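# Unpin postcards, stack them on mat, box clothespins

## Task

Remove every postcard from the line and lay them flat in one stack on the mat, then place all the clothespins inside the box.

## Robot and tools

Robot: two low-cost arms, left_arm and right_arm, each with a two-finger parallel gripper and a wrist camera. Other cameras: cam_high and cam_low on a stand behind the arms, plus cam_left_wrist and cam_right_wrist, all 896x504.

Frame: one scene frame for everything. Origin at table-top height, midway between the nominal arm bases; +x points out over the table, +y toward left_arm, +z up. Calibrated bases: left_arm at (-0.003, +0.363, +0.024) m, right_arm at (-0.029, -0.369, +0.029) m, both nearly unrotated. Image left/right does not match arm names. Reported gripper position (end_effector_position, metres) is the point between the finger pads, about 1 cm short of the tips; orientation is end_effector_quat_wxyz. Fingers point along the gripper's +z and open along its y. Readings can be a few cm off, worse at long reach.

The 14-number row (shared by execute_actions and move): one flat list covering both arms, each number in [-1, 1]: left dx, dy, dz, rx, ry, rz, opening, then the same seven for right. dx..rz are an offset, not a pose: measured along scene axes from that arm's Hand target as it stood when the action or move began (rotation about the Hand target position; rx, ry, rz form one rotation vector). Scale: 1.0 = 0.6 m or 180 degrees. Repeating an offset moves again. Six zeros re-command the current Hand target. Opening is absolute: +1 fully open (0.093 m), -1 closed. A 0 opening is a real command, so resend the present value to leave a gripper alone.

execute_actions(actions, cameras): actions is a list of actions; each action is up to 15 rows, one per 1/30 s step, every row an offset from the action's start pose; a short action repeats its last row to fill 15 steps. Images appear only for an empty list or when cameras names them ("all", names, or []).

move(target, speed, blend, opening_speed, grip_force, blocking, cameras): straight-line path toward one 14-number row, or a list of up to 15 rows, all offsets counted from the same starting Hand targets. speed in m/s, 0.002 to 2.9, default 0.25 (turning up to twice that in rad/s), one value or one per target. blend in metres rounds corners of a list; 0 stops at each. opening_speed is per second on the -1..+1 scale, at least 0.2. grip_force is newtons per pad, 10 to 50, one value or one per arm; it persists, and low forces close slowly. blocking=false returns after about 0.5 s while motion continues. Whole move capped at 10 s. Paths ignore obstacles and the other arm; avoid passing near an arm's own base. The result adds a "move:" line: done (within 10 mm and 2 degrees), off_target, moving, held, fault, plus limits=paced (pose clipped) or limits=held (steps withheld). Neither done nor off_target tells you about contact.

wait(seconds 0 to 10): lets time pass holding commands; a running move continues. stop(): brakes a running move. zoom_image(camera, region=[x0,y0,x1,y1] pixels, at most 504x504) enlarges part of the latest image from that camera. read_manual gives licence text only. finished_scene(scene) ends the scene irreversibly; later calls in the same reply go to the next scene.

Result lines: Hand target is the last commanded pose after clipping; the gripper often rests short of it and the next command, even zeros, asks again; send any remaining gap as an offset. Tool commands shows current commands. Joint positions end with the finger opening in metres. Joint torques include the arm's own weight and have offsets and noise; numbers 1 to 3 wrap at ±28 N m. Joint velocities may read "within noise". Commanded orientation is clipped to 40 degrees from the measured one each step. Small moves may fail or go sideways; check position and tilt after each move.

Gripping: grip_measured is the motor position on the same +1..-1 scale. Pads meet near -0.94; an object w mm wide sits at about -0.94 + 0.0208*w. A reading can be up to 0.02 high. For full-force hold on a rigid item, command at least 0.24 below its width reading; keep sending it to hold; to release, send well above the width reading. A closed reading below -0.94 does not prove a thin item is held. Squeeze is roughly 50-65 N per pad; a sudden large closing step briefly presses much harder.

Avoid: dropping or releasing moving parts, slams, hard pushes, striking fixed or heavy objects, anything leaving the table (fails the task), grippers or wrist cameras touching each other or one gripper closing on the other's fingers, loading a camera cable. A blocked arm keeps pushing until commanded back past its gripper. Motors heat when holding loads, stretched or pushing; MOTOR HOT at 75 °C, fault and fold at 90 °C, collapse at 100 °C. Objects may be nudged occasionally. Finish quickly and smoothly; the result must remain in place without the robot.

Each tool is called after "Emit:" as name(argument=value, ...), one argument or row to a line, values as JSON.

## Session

Emit:
execute_actions(
  actions=[],
)

Emit:
zoom_image(
  camera="cam_high",
  region=[400, 80, 620, 370],
)

Emit:
zoom_image(
  camera="cam_low",
  region=[80, 40, 540, 360],
)

Scene clock: 0.00 s.
left_arm: end_effector_position=(+0.3800, +0.3566, +0.1161) grip_measured=+1.000 end_effector_quat_wxyz=(+0.575, +0.007, +0.817, +0.038) | right_arm: end_effector_position=(+0.3525, -0.4036, +0.1106) grip_measured=+1.000 end_effector_quat_wxyz=(+0.575, +0.067, +0.814, -0.040)
Joint positions: left_arm=[-0.076 1.521 0.338 0.838 -0.119 0.032 0.093] | right_arm=[-0.05 1.58 0.322 0.914 0.097 0.047 0.093]
Joint velocities: within noise
Joint torques (N m): no reading
Heat: left arm: 35 °C; right arm: 33 °C.
Hand target: left_arm +0.3857, +0.3550, +0.1296; +0.592, +0.010, +0.805, +0.036 | right_arm +0.3584, -0.4047, +0.1253; +0.594, +0.070, +0.801, -0.040
Tool commands: left_gripper/opening=+1.0 right_gripper/opening=+1.0

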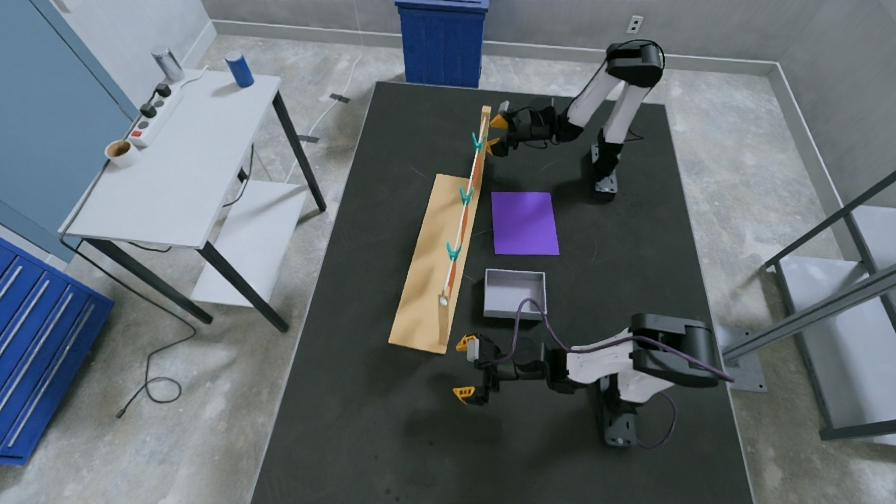

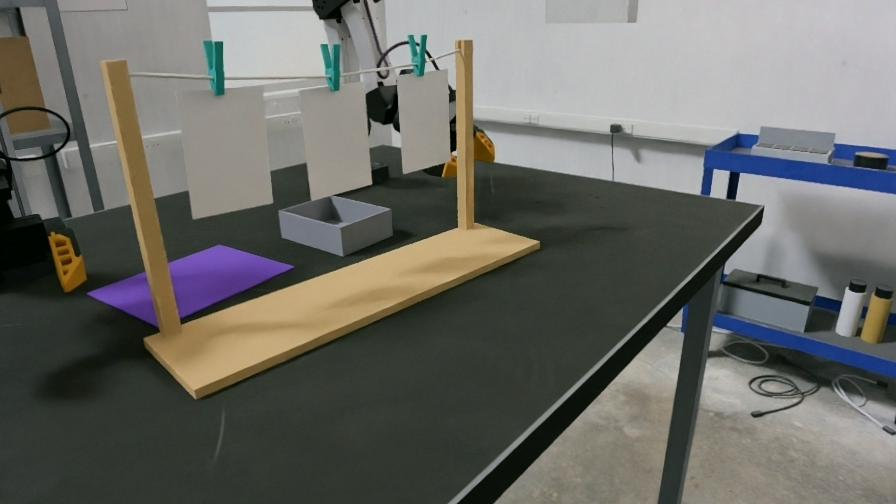

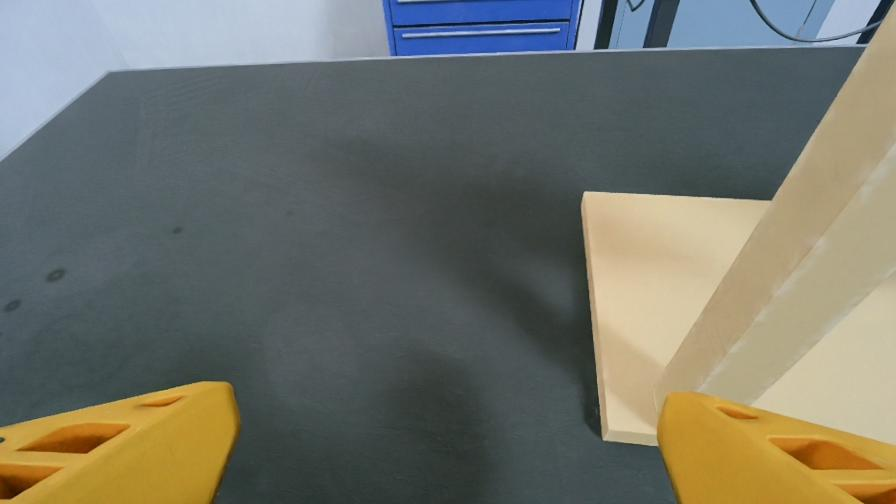

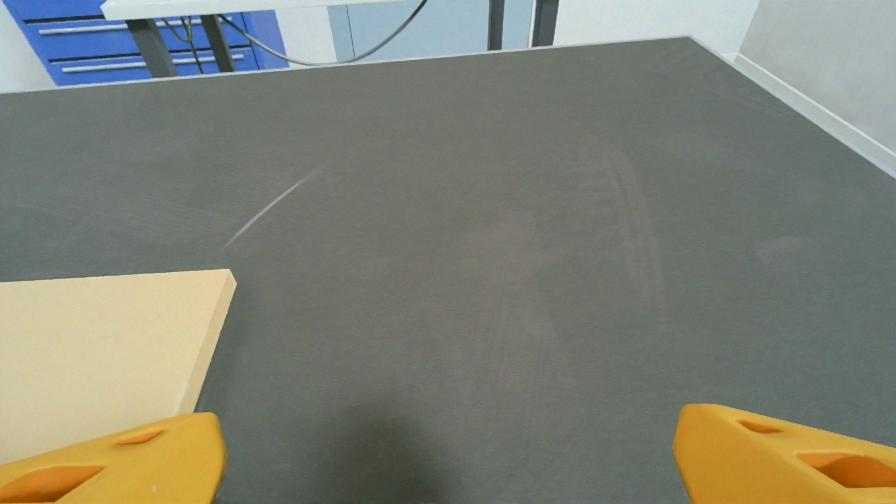

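Scaled by 1.738 from the camera's 896x504 image, which has a finer 1280x720 frame.

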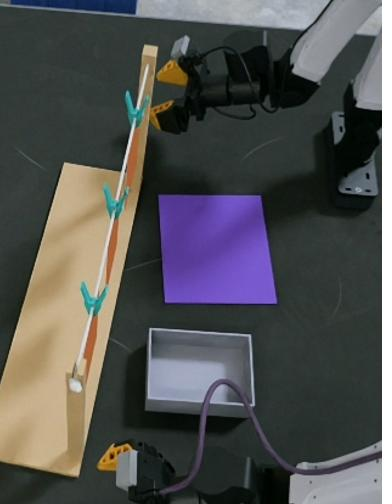

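Scaled by 1.096 from the camera's 896x504 image, which has a finer 1280x720 frame.

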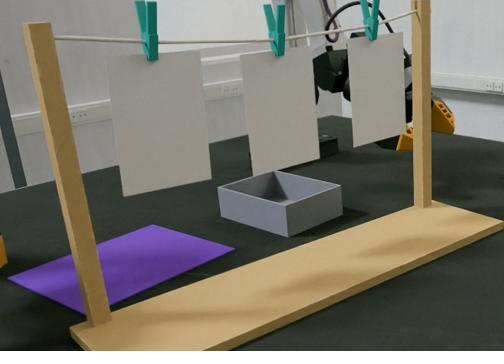

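Emit:
move(
  target=[
    [-0.076,0.008,0.3,0,0,0,1,-0.18,0.05,0.07,0.02,-0.04,0.15,1],
    [-0.076,0.008,0.45,0.0186,0.036,-0.252,1,-0.163,0.425,0.09,0.0527,-0.113,0.406,1],
    [0.09,-0.225,0.467,0.0371,0.0721,-0.504,1,-0.07,0.55,0.1,0.0527,-0.113,0.406,0.1],
  ],
  speed=0.25,
  blend=[0.05,0.05,0],
  cameras=["all"],
)

Scene clock: 9.63 s.
left_arm: end_effector_position=(+0.4456, +0.2210, +0.4012) grip_measured=+1.000 end_effector_quat_wxyz=(+0.473, +0.536, +0.629, -0.306) | right_arm: end_effector_position=(+0.3064, -0.0771, +0.1814) grip_measured=+0.103 end_effector_quat_wxyz=(+0.613, -0.372, +0.572, +0.398)
Joint positions: left_arm=[0.013 2.251 2.811 -1.533 1.111 1.053 0.093] | right_arm=[0.476 1.938 0.588 1.438 -0.673 0.055 0.05]
Joint torques (N m): left_arm=[-0.43 -7.92 7.53 0.82 0.9 -0.02] | right_arm=[0.62 -6.49 6.34 1.68 0.17 0.05]
Heat: left arm: 37 °C; right arm: 35 °C.
Hand target: left_arm +0.4397, +0.2200, +0.4098; +0.354, +0.613, +0.611, -0.354 | right_arm +0.3164, -0.0747, +0.1853; +0.616, -0.366, +0.576, +0.393
Off the commanded pose: left_arm 0.010 m, 17 deg | right_arm 0.011 m, 1 deg.
joint sent to its limit (left arm) — joint 4 (wrist pitch), lower limit. The joint targets are off in position and orientation.
move: off_target (left_arm, right_arm); target 3's new opening was sent with right_arm's hand 0.011 m and 1 deg from that target

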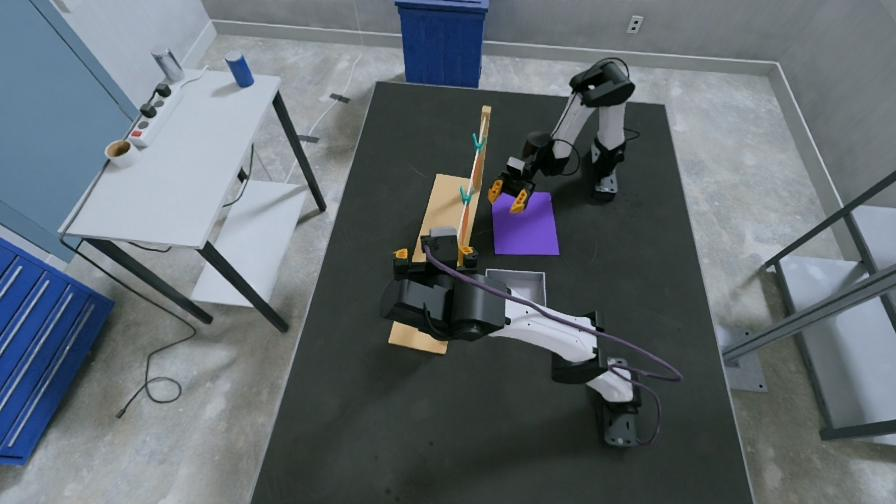

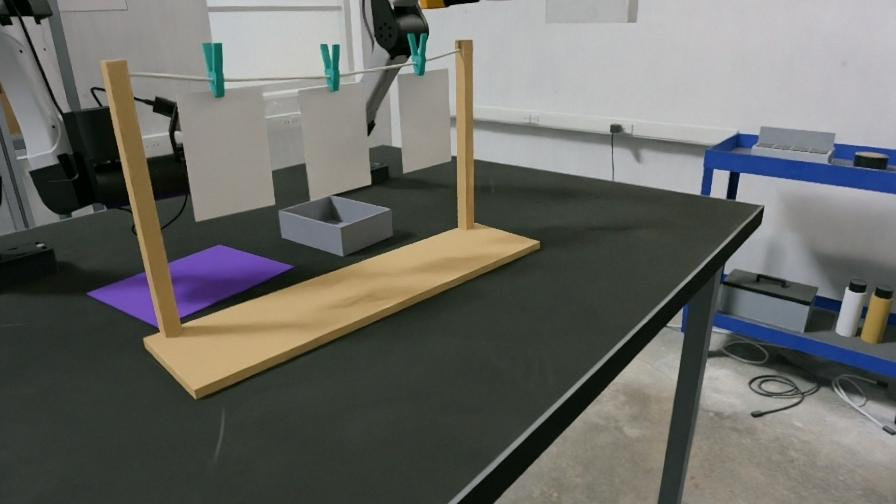

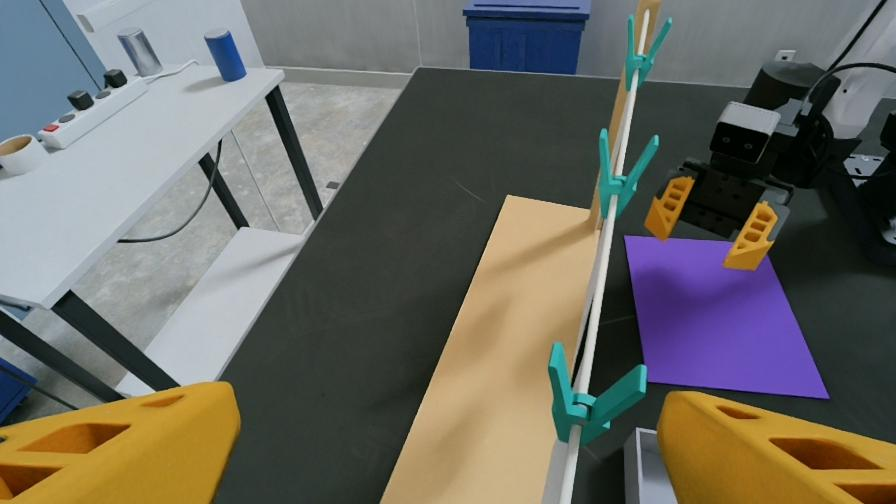

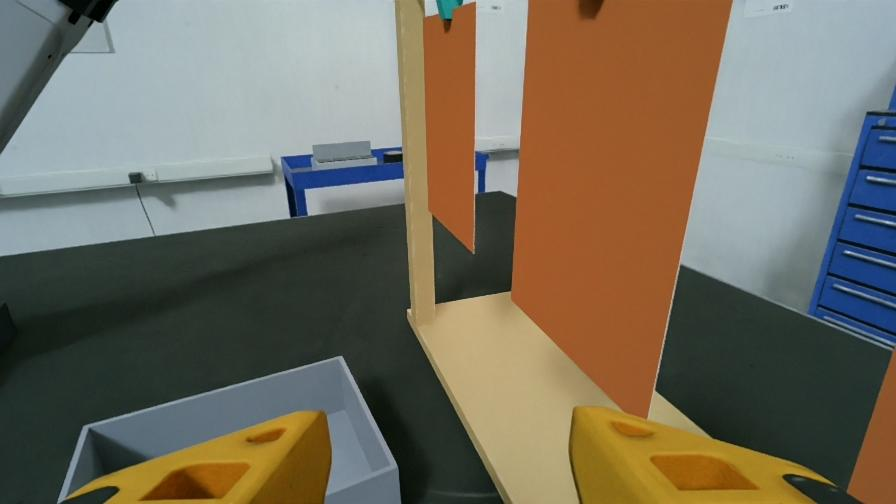

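Emit:
move(
  target=[0,0.0,-0.06,0,0,0,1,0.03,0.22,-0.01,0,0,0,-0.2],
  speed=0.2,
  cameras=["cam_low","cam_left_wrist","cam_right_wrist"],
)

Scene clock: 12.63 s.
left_arm: end_effector_position=(+0.4507, +0.2209, +0.3642) grip_measured=+1.000 end_effector_quat_wxyz=(+0.444, +0.545, +0.634, -0.323) | right_arm: end_effector_position=(+0.3255, +0.0534, +0.1735) grip_measured=-0.198 end_effector_quat_wxyz=(+0.612, -0.367, +0.575, +0.400)
Joint positions: left_arm=[0.013 2.251 2.67 -1.536 1.113 1.155 0.093] | right_arm=[0.755 2.174 0.993 1.256 -0.388 0.04 0.036]
Joint torques (N m): left_arm=[-0.91 -11.43 4.08 0.66 0.59 0.33] | right_arm=[0.24 -9.06 7.61 1.77 0.15 -0.11]
Heat: left arm: 38 °C; right arm: 35 °C.
Hand target: left_arm +0.4397, +0.2200, +0.3738; +0.354, +0.613, +0.611, -0.354 | right_arm +0.3344, +0.0573, +0.1793; +0.616, -0.366, +0.576, +0.393
Off the commanded pose: left_arm 0.015 m, 14 deg | right_arm 0.011 m, 1 deg.
joint sent to its limit (left arm) — joint 4 (wrist pitch), lower limit. The joint targets are off in position and orientation.
move: off_target (left_arm, right_arm)
Images, in order (width x height): cam_low 896x504, cam_left_wrist 896x504, cam_right_wrist 896x504.

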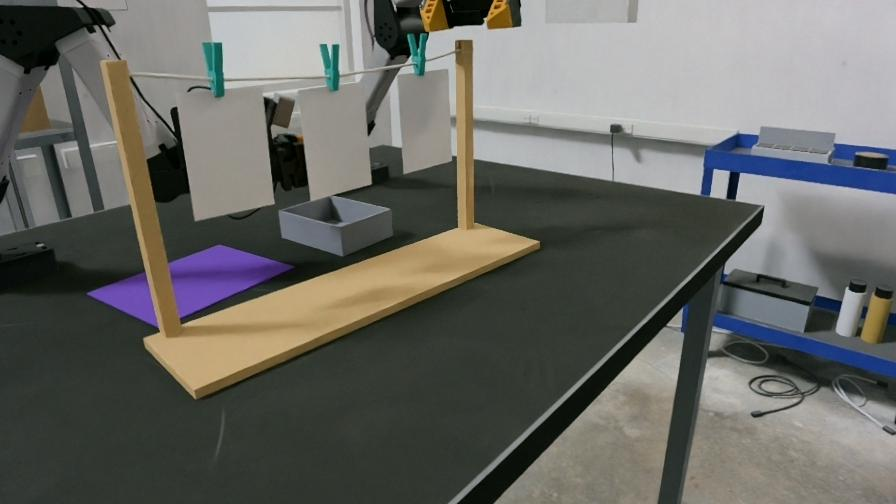

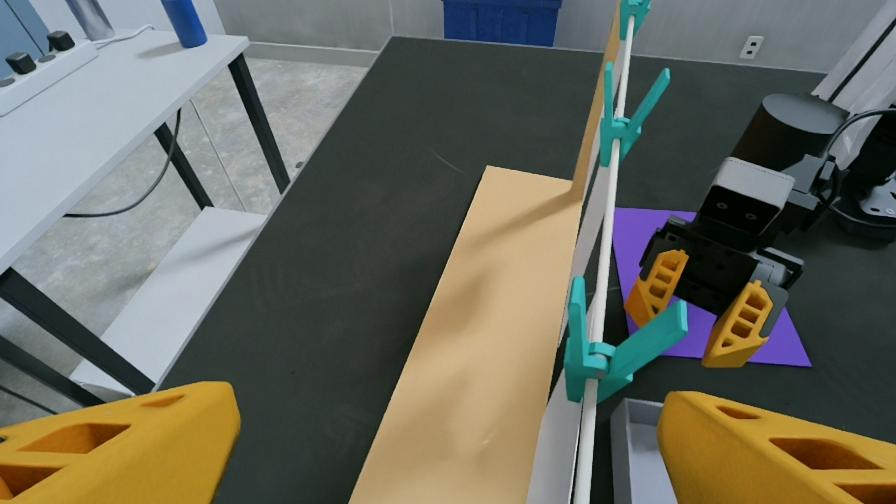

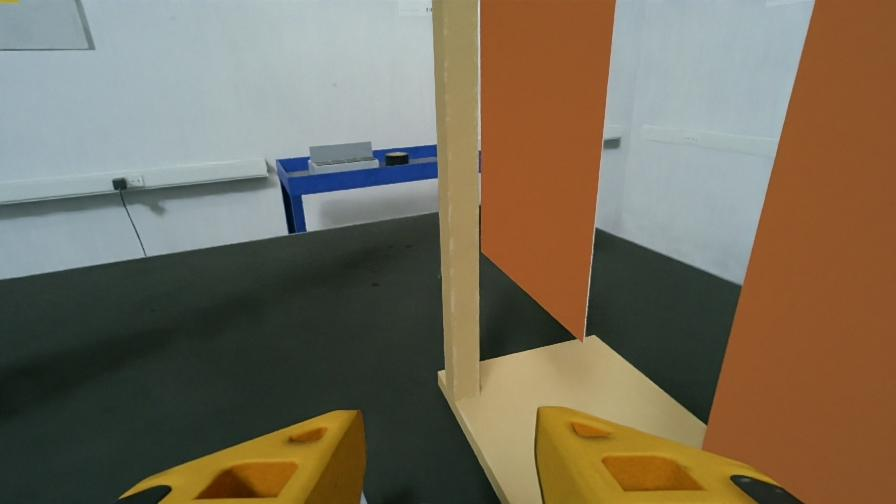

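Emit:
move(
  target=[0,0.0,0,0,0,0,1,0.058,0.07,0.0,0,0,0,-0.2],
  speed=0.15,
  cameras=["cam_left_wrist","cam_right_wrist"],
)

Scene clock: 14.27 s.
left_arm: end_effector_position=(+0.4507, +0.2209, +0.3642) grip_measured=+1.000 end_effector_quat_wxyz=(+0.444, +0.545, +0.634, -0.323) | right_arm: end_effector_position=(+0.3676, +0.0899, +0.1715) grip_measured=-0.198 end_effector_quat_wxyz=(+0.614, -0.363, +0.579, +0.395)
Joint positions: left_arm=[0.013 2.251 2.67 -1.536 1.113 1.155 0.093] | right_arm=[0.755 2.313 1.266 1.119 -0.373 0.038 0.036]
Joint torques (N m): left_arm=[-0.9 -11.38 4.07 0.64 0.58 0.32] | right_arm=[0.66 -10.45 8.4 1.77 0.15 -0.11]
Heat: left arm: 38 °C; right arm: 35 °C.
Hand target: left_arm +0.4397, +0.2200, +0.3738; +0.354, +0.613, +0.611, -0.354 | right_arm +0.3692, +0.0993, +0.1793; +0.616, -0.366, +0.576, +0.393
Off the commanded pose: left_arm 0.015 m, 14 deg | right_arm 0.012 m, 1 deg.
joint sent to its limit (left arm) — joint 4 (wrist pitch), lower limit. The joint targets are off in position and orientation.
move: off_target (left_arm, right_arm)
Images, in order (width x height): cam_left_wrist 896x504, cam_right_wrist 896x504.

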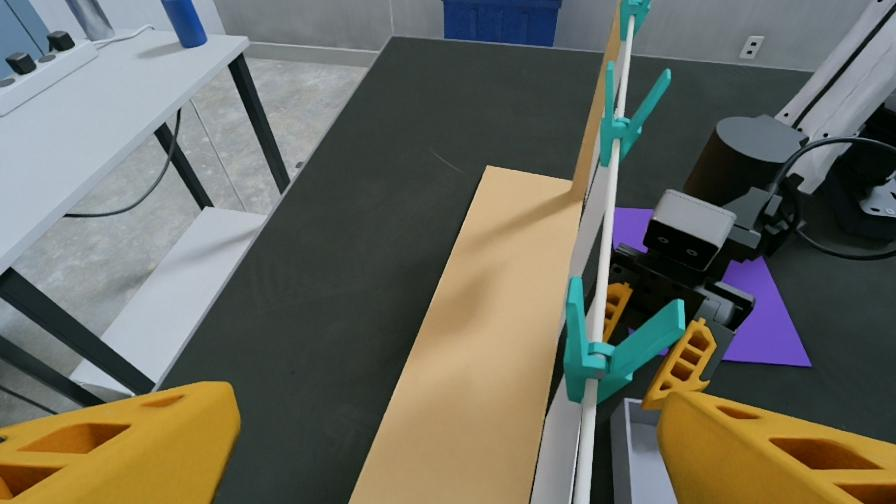

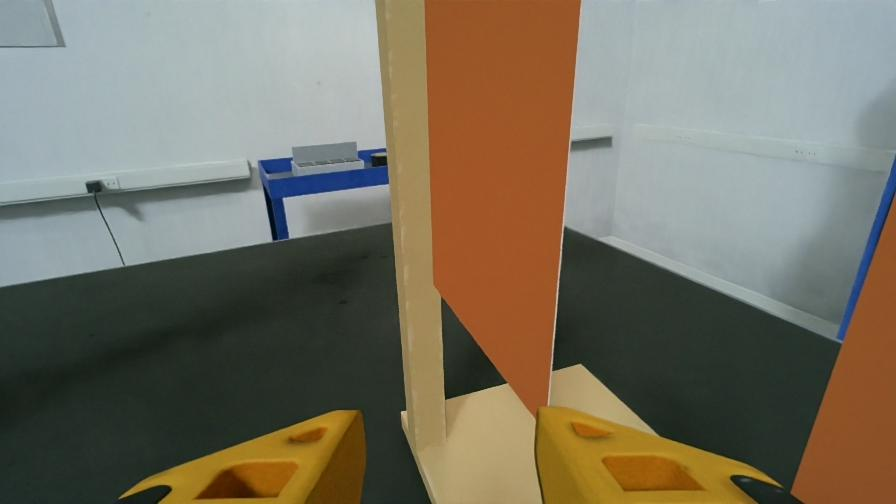

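Emit:
move(
  target=[0,0.0,0,0,0,0,1,0.05,0.004,0.0,0,0,0,-0.2],
  speed=0.12,
  cameras=["cam_left_wrist","cam_right_wrist","cam_low"],
)

Scene clock: 15.80 s.
left_arm: end_effector_position=(+0.4507, +0.2209, +0.3642) grip_measured=+1.000 end_effector_quat_wxyz=(+0.444, +0.545, +0.634, -0.323) | right_arm: end_effector_position=(+0.3988, +0.0938, +0.1715) grip_measured=-0.198 end_effector_quat_wxyz=(+0.620, -0.355, +0.583, +0.387)
Joint positions: left_arm=[0.013 2.251 2.67 -1.536 1.113 1.155 0.093] | right_arm=[0.724 2.379 1.398 1.055 -0.377 0.038 0.036]
Joint torques (N m): left_arm=[-0.88 -11.43 4.11 0.66 0.59 0.31] | right_arm=[0.01 -11.06 8.73 1.78 -0.19 -0.08]
Heat: left arm: 38 °C; right arm: 35 °C.
Hand target: left_arm +0.4397, +0.2200, +0.3738; +0.354, +0.613, +0.611, -0.354 | right_arm +0.3992, +0.1017, +0.1793; +0.616, -0.366, +0.576, +0.393
Off the commanded pose: left_arm 0.015 m, 14 deg | right_arm 0.011 m, 2 deg.
joint sent to its limit (left arm) — joint 4 (wrist pitch), lower limit. The joint targets are off in position and orientation.
move: off_target (left_arm, right_arm)
Images, in order (width x height): cam_low 896x504, cam_left_wrist 896x504, cam_right_wrist 896x504.

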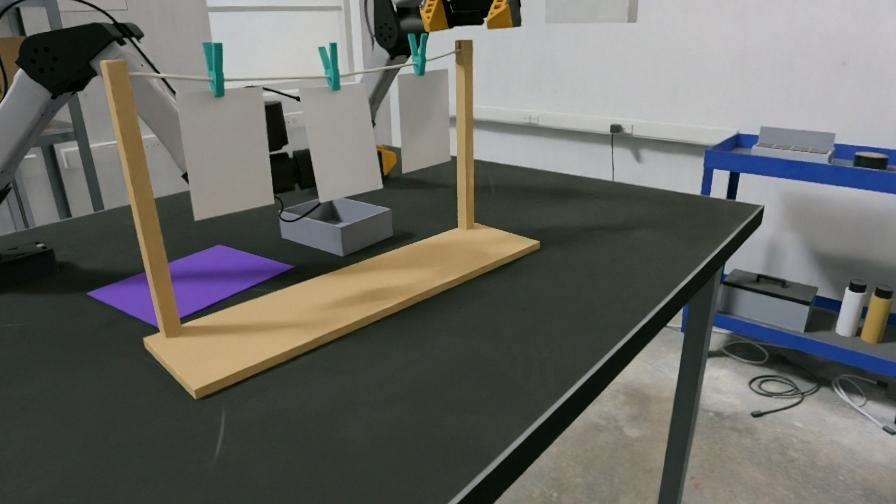

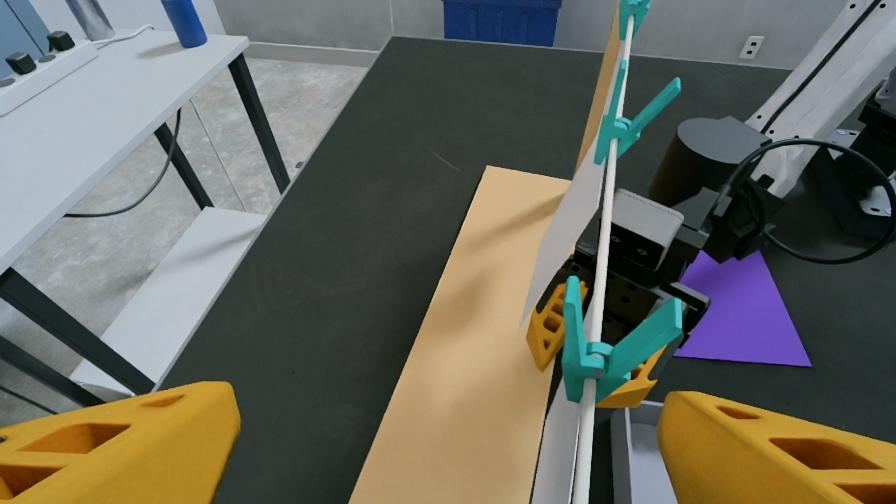

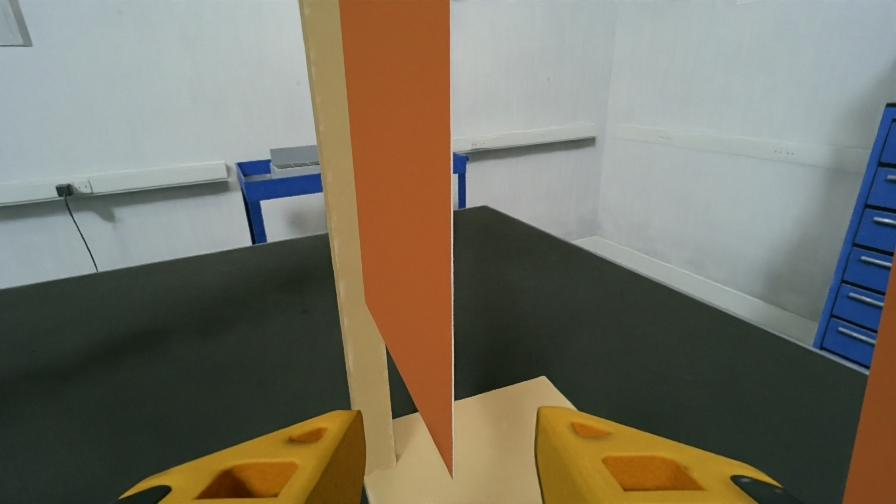

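Emit:
move(
  target=[
    [0,0.0,0,0,0,0,1,0.018,0.064,0.0,0,0,0,-0.2],
  ],
  speed=0.1,
  cameras=["cam_left_wrist","cam_right_wrist"],
)

Scene clock: 17.27 s.
left_arm: end_effector_position=(+0.4507, +0.2209, +0.3642) grip_measured=+1.000 end_effector_quat_wxyz=(+0.444, +0.545, +0.634, -0.323) | right_arm: end_effector_position=(+0.4013, +0.1379, +0.1699) grip_measured=-0.198 end_effector_quat_wxyz=(+0.611, -0.367, +0.577, +0.400)
Joint positions: left_arm=[0.013 2.251 2.67 -1.536 1.113 1.155 0.093] | right_arm=[0.773 2.484 1.605 0.949 -0.37 0.038 0.036]
Joint torques (N m): left_arm=[-0.95 -11.4 4.12 0.66 0.58 0.32] | right_arm=[0.25 -11.95 9.32 1.78 0.16 -0.13]
Heat: left arm: 38 °C; right arm: 35 °C.
Hand target: left_arm +0.4397, +0.2200, +0.3738; +0.354, +0.613, +0.611, -0.354 | right_arm +0.4100, +0.1401, +0.1793; +0.616, -0.366, +0.576, +0.393
Off the commanded pose: left_arm 0.015 m, 14 deg | right_arm 0.013 m, 1 deg.
joint sent to its limit (left arm) — joint 4 (wrist pitch), lower limit. The joint targets are off in position and orientation.
move: off_target (left_arm, right_arm)
Images, in order (width x height): cam_left_wrist 896x504, cam_right_wrist 896x504.

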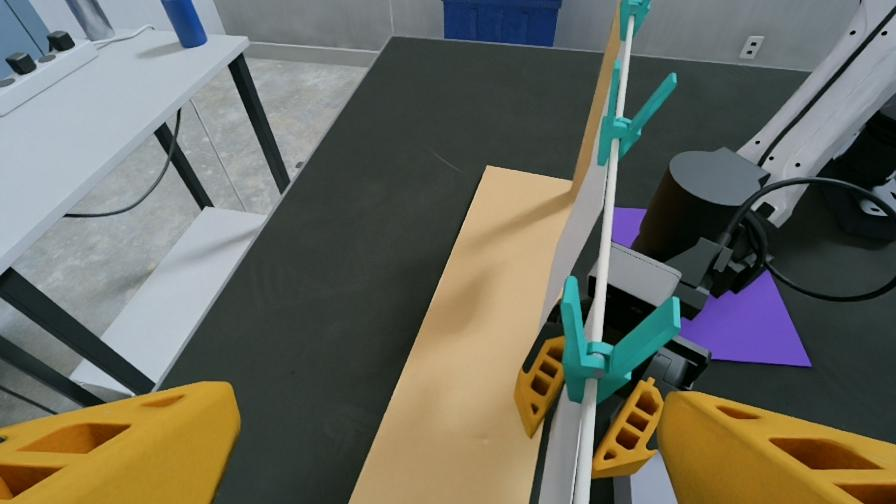

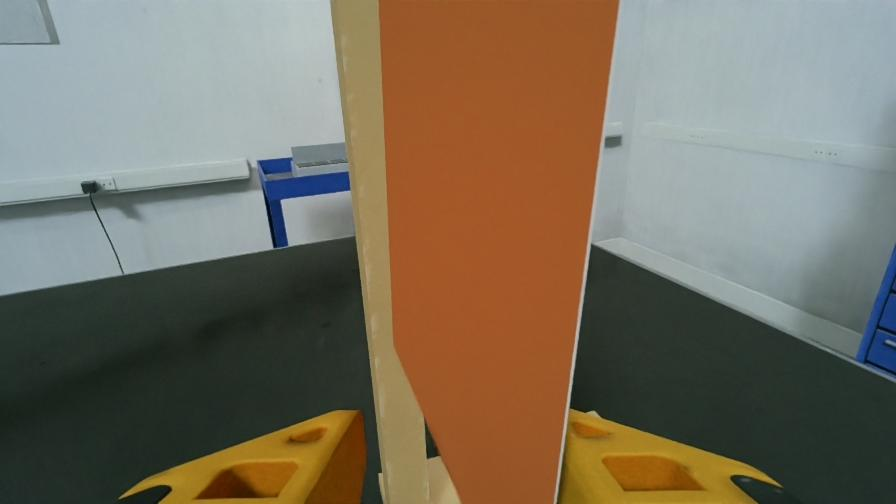

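Emit:
move(
  target=[
    [0,0.0,0,0,0,0,1,0.014,0,0.0,0,0,0,-0.6],
    [0,0.0,0,0,0,0,1,0.016,0,0.0,0,0,0,-1],
  ],
  speed=0.05,
  grip_force=[50,35],
  cameras=["cam_left_wrist","cam_right_wrist"],
)

Scene clock: 21.37 s.
left_arm: end_effector_position=(+0.4507, +0.2209, +0.3642) grip_measured=+1.000 end_effector_quat_wxyz=(+0.444, +0.545, +0.634, -0.323) | right_arm: end_effector_position=(+0.4075, +0.1409, +0.1691) grip_measured=-0.977 end_effector_quat_wxyz=(+0.609, -0.369, +0.576, +0.401)
Joint positions: left_arm=[0.013 2.251 2.67 -1.536 1.113 1.155 0.093] | right_arm=[0.767 2.507 1.649 0.926 -0.382 0.038 0]
Joint torques (N m): left_arm=[-0.94 -11.37 4.14 0.66 0.58 0.32] | right_arm=[-0.38 -12.12 9.39 1.77 0.02 -0.11]
Heat: left arm: 38 °C; right arm: 36 °C.
Hand target: left_arm +0.4397, +0.2200, +0.3738; +0.354, +0.613, +0.611, -0.354 | right_arm +0.4196, +0.1401, +0.1793; +0.616, -0.366, +0.576, +0.393
Off the commanded pose: left_arm 0.015 m, 14 deg | right_arm 0.016 m, 1 deg.
joint sent to its limit (left arm) — joint 4 (wrist pitch), lower limit. The joint targets are off in position and orientation.
grip_force (N): 50, 35
move: off_target (left_arm, right_arm); target 2's new opening was sent with right_arm's hand 0.014 m and 1 deg from that target
Images, in order (width x height): cam_left_wrist 896x504, cam_right_wrist 896x504.

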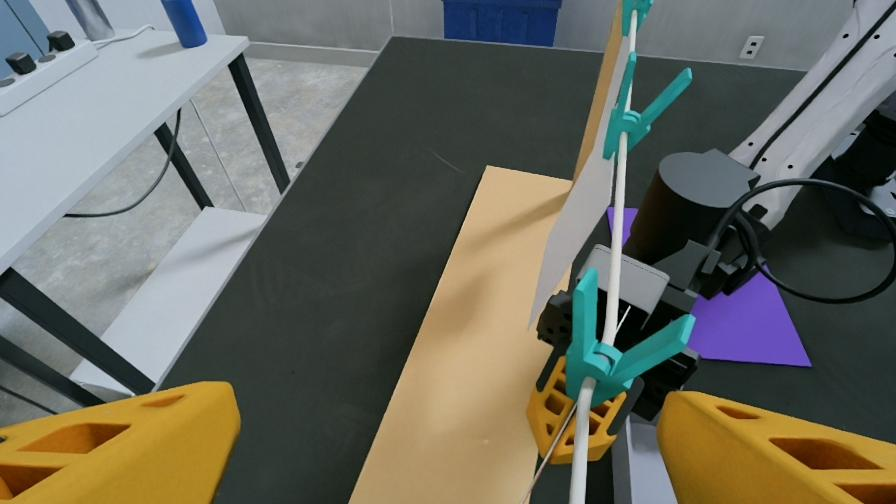

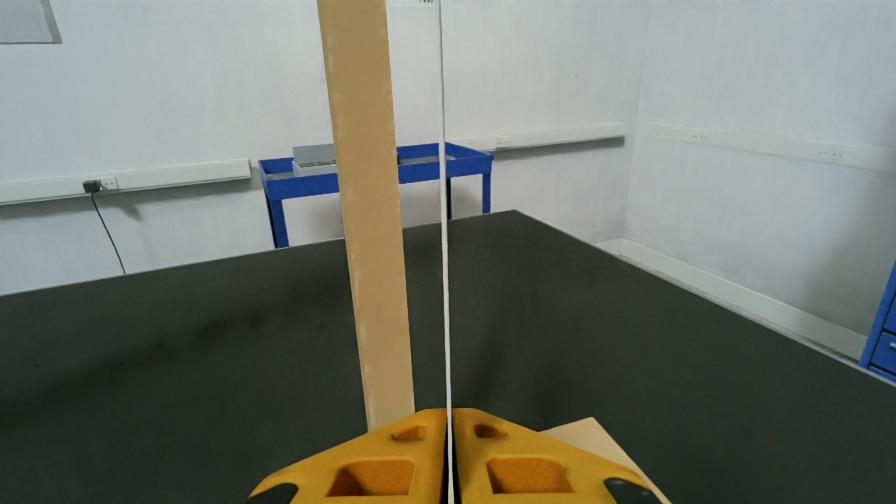

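Emit:
move(
  target=[
    [0,0.0,0,0,0,0,1,0.014,0,0.0,0,0,0.08,-1],
  ],
  speed=0.1,
  cameras=["cam_left_wrist","cam_low"],
)

Scene clock: 24.03 s.
left_arm: end_effector_position=(+0.4507, +0.2209, +0.3642) grip_measured=+1.000 end_effector_quat_wxyz=(+0.444, +0.545, +0.634, -0.323) | right_arm: end_effector_position=(+0.4246, +0.1370, +0.1682) grip_measured=-0.977 end_effector_quat_wxyz=(+0.568, -0.437, +0.526, +0.458)
Joint positions: left_arm=[0.013 2.251 2.67 -1.536 1.113 1.155 0.093] | right_arm=[0.68 2.614 1.858 0.84 -0.689 0.038 0]
Joint torques (N m): left_arm=[-0.9 -11.44 4.14 0.65 0.57 0.32] | right_arm=[-0.29 -12.74 9.58 1.64 -0.17 0.17]
Heat: left arm: 38 °C; right arm: 36 °C.
Hand target: left_arm +0.4397, +0.2200, +0.3738; +0.354, +0.613, +0.611, -0.354 | right_arm +0.4280, +0.1401, +0.1793; +0.562, -0.435, +0.526, +0.467
Off the commanded pose: left_arm 0.015 m, 14 deg | right_arm 0.012 m, 1 deg.
joint sent to its limit (left arm) — joint 4 (wrist pitch), lower limit. The joint targets are off in position and orientation.
grip_force (N): 50, 35
move: off_target (left_arm, right_arm)
Images, in order (width x height): cam_low 896x504, cam_left_wrist 896x504.

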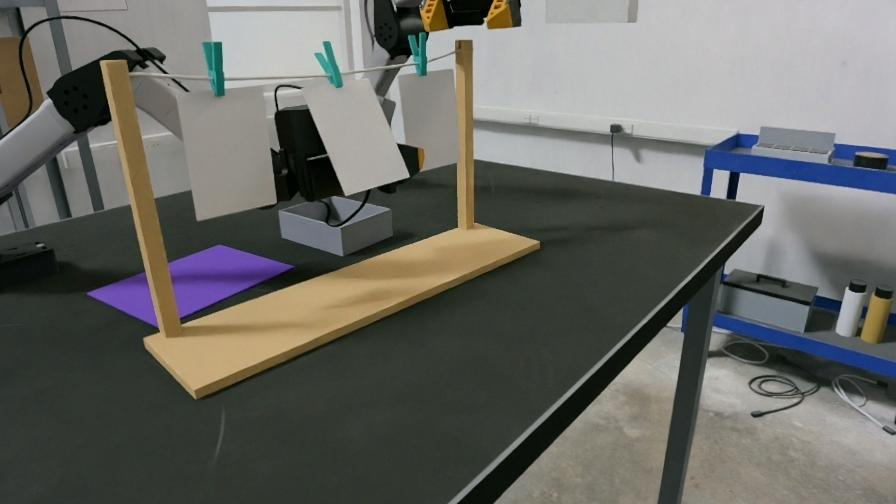

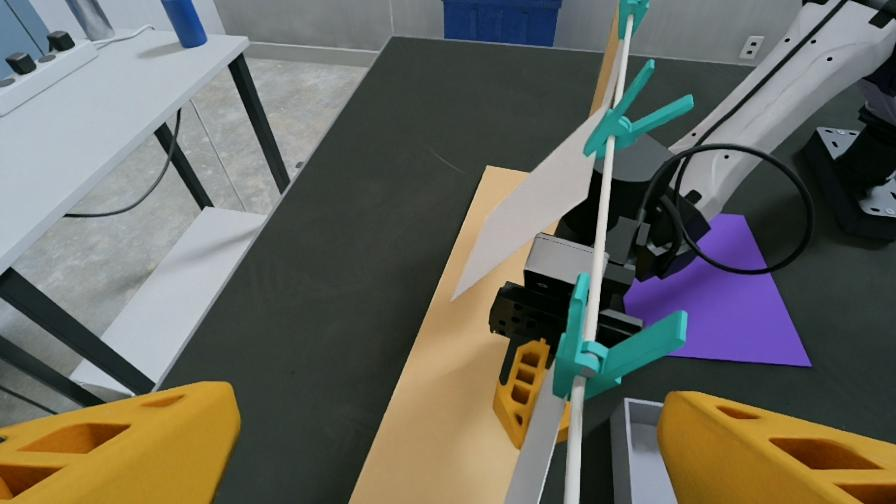

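Emit:
move(
  target=[
    [-0.04,-0.05,-0.015,0,0,-0.04,1,0,0.0,0.0,0,0,0.0,-1],
  ],
  speed=0.12,
  cameras=["cam_left_wrist","cam_low","cam_high"],
)

Scene clock: 26.43 s.
left_arm: end_effector_position=(+0.4312, +0.1891, +0.3468) grip_measured=+1.000 end_effector_quat_wxyz=(+0.418, +0.580, +0.608, -0.345) | right_arm: end_effector_position=(+0.4246, +0.1370, +0.1682) grip_measured=-0.977 end_effector_quat_wxyz=(+0.568, -0.437, +0.526, +0.458)
Joint positions: left_arm=[-0.059 2.21 2.538 -1.538 1.113 1.244 0.093] | right_arm=[0.68 2.614 1.858 0.84 -0.689 0.038 0]
Joint torques (N m): left_arm=[-0.9 -12.89 4.22 0.55 0.64 0.33] | right_arm=[-0.27 -12.82 9.58 1.66 -0.19 0.16]
Heat: left arm: 38 °C; right arm: 37 °C.
Hand target: left_arm +0.4157, +0.1900, +0.3648; +0.332, +0.650, +0.572, -0.376 | right_arm +0.4280, +0.1401, +0.1793; +0.562, -0.435, +0.526, +0.467
Off the commanded pose: left_arm 0.024 m, 14 deg | right_arm 0.012 m, 1 deg.
joint sent to its limit (left arm) — joint 4 (wrist pitch), lower limit. The joint targets are off in position and orientation.
grip_force (N): 50, 35
move: off_target (left_arm, right_arm)
Images, in order (width x height): cam_high 896x504, cam_low 896x504, cam_left_wrist 896x504.

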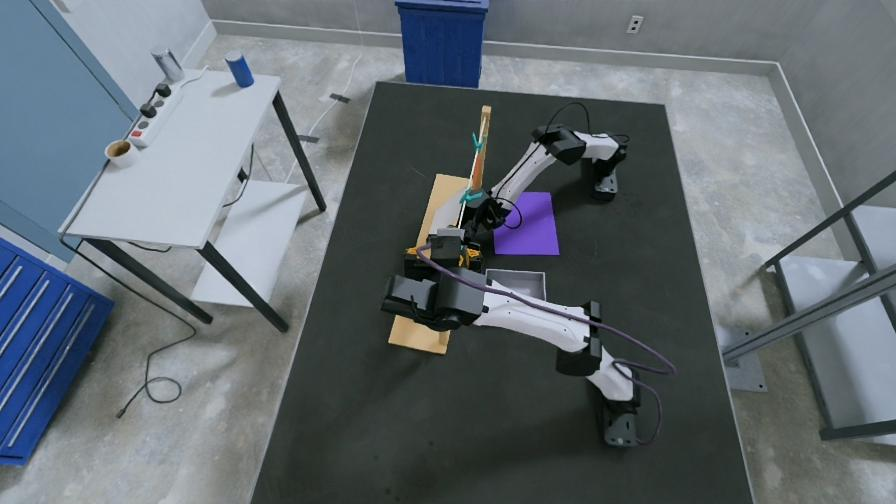

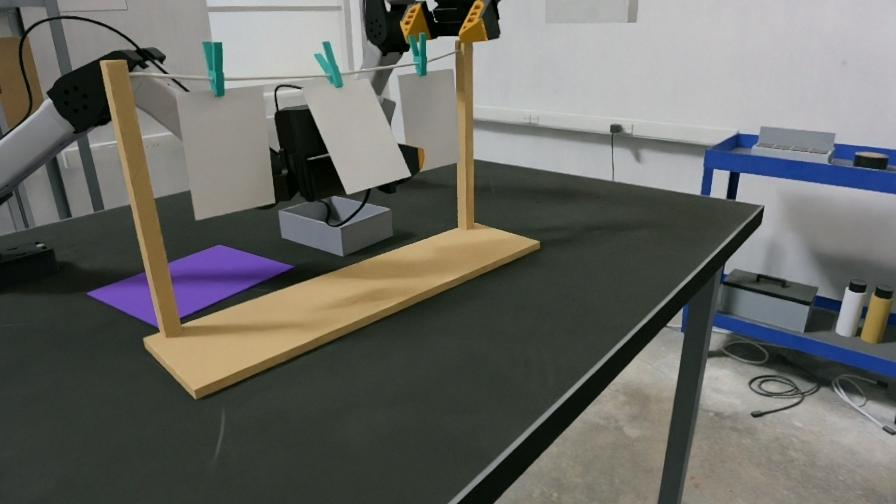

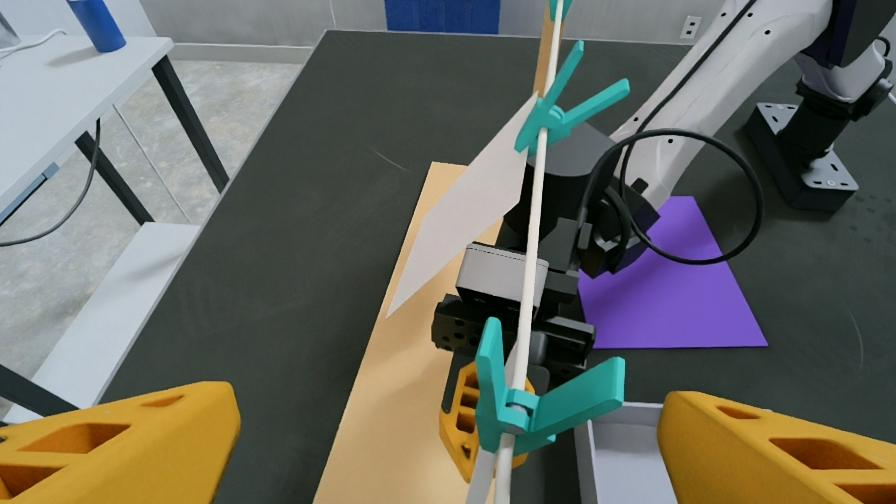

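Emit:
move(
  target=[
    [-0.037,-0.05,0.0,0,0,0,1,0,0.0,0.0,0,0,0.0,-1],
  ],
  speed=0.12,
  cameras=["cam_left_wrist","cam_low"],
)

Emit:
zoom_image(
  camera="cam_low",
  region=[360, 0, 540, 140],
)

Scene clock: 29.03 s.
left_arm: end_effector_position=(+0.4072, +0.1564, +0.3499) grip_measured=+1.000 end_effector_quat_wxyz=(+0.399, +0.604, +0.589, -0.359) | right_arm: end_effector_position=(+0.4246, +0.1370, +0.1682) grip_measured=-0.977 end_effector_quat_wxyz=(+0.568, -0.437, +0.526, +0.458)
Joint positions: left_arm=[-0.14 2.168 2.49 -1.539 1.102 1.244 0.093] | right_arm=[0.68 2.614 1.858 0.84 -0.689 0.038 0]
Joint torques (N m): left_arm=[-0.84 -12.56 4.22 0.54 0.43 0] | right_arm=[-0.25 -12.78 9.61 1.64 -0.17 0.16]
Heat: left arm: 39 °C; right arm: 37 °C.
Hand target: left_arm +0.3935, +0.1600, +0.3648; +0.332, +0.650, +0.572, -0.376 | right_arm +0.4280, +0.1401, +0.1793; +0.562, -0.435, +0.526, +0.467
Off the commanded pose: left_arm 0.021 m, 10 deg | right_arm 0.012 m, 1 deg.
joint sent to its limit (left arm) — joint 4 (wrist pitch), lower limit. The joint targets are off in position and orientation.
grip_force (N): 50, 35
move: off_target (left_arm, right_arm)
Images, in order (width x height): cam_low 896x504, cam_left_wrist 896x504.

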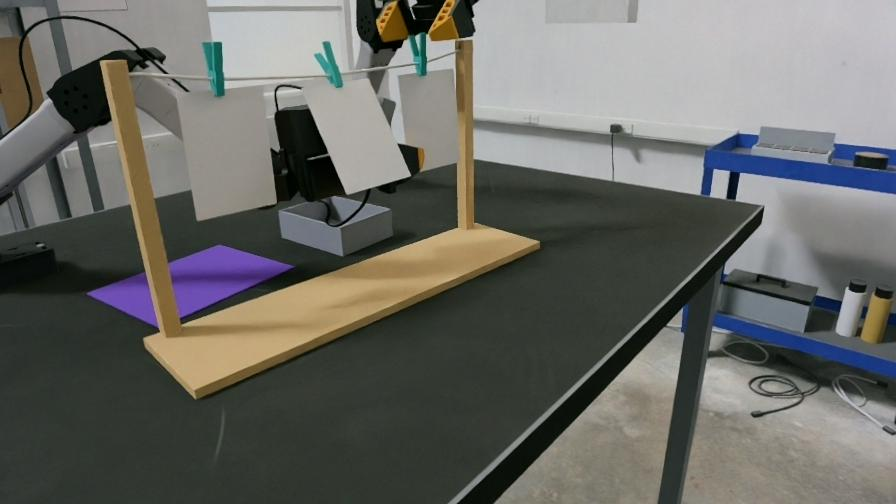

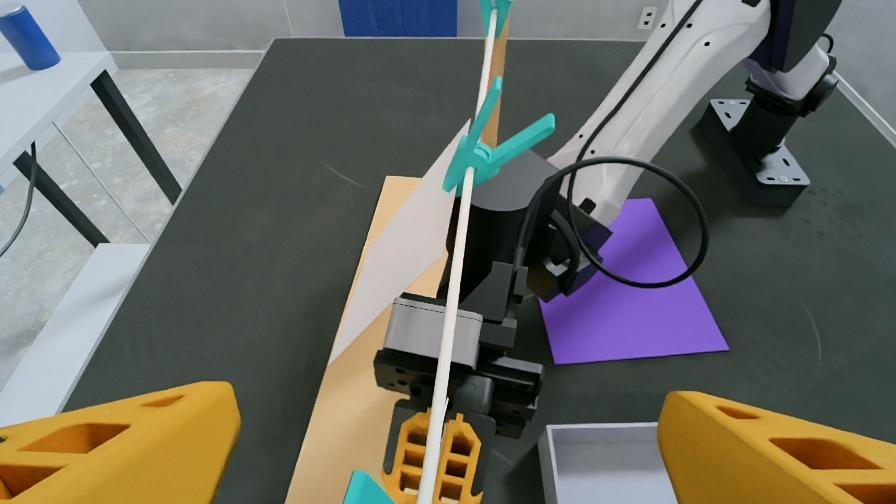

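Scaled by 2.800 from the camera's 896x504 image, which has a finer 1280x720 frame.

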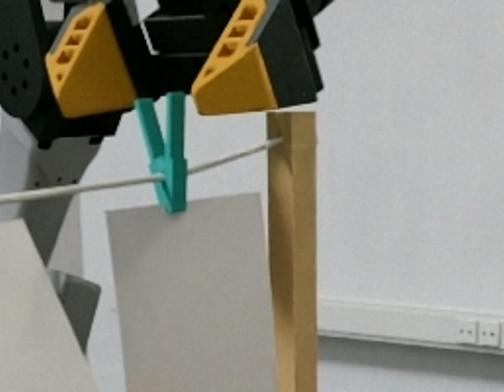

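Emit:
move(
  target=[
    [0.005,-0.012,-0.028,0,0,0,1,0,0.0,0.0,0,0,0.0,-1],
  ],
  speed=0.06,
  cameras=["cam_left_wrist","cam_low"],
)

Emit:
zoom_image(
  camera="cam_low",
  region=[360, 0, 540, 140],
)

Scene clock: 31.27 s.
left_arm: end_effector_position=(+0.4067, +0.1553, +0.3431) grip_measured=+1.000 end_effector_quat_wxyz=(+0.390, +0.605, +0.593, -0.361) | right_arm: end_effector_position=(+0.4246, +0.1370, +0.1682) grip_measured=-0.977 end_effector_quat_wxyz=(+0.568, -0.437, +0.526, +0.458)
Joint positions: left_arm=[-0.145 2.168 2.471 -1.539 1.091 1.247 0.093] | right_arm=[0.68 2.614 1.858 0.84 -0.689 0.038 0]
Joint torques (N m): left_arm=[-0.92 -10.52 4.27 0.51 0.43 0.32] | right_arm=[-0.27 -12.77 9.59 1.64 -0.16 0.16]
Heat: left arm: 40 °C; right arm: 37 °C.
Hand target: left_arm +0.3965, +0.1528, +0.3480; +0.332, +0.650, +0.572, -0.376 | right_arm +0.4280, +0.1401, +0.1793; +0.562, -0.435, +0.526, +0.467
Off the commanded pose: left_arm 0.012 m, 9 deg | right_arm 0.012 m, 1 deg.
joint sent to its limit (left arm) — joint 4 (wrist pitch), lower limit. The joint targets are off in position and orientation.
grip_force (N): 50, 35
move: off_target (left_arm, right_arm)
Images, in order (width x height): cam_low 896x504, cam_left_wrist 896x504.

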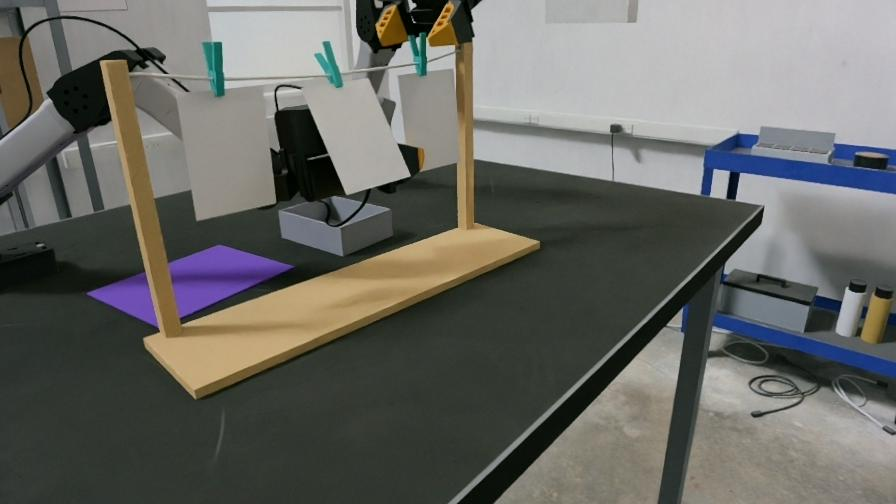

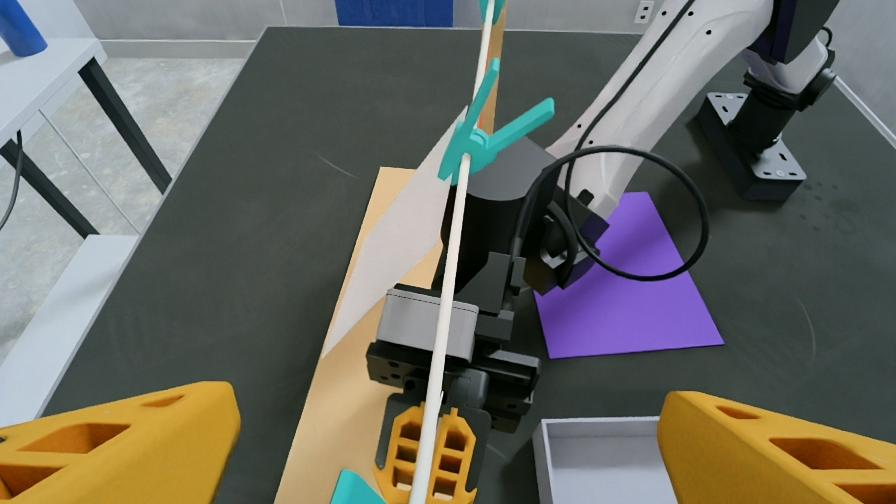

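Scaled by 2.800 from the camera's 896x504 image, which has a finer 1280x720 frame.

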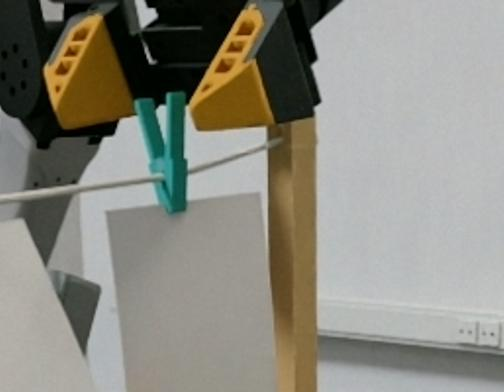

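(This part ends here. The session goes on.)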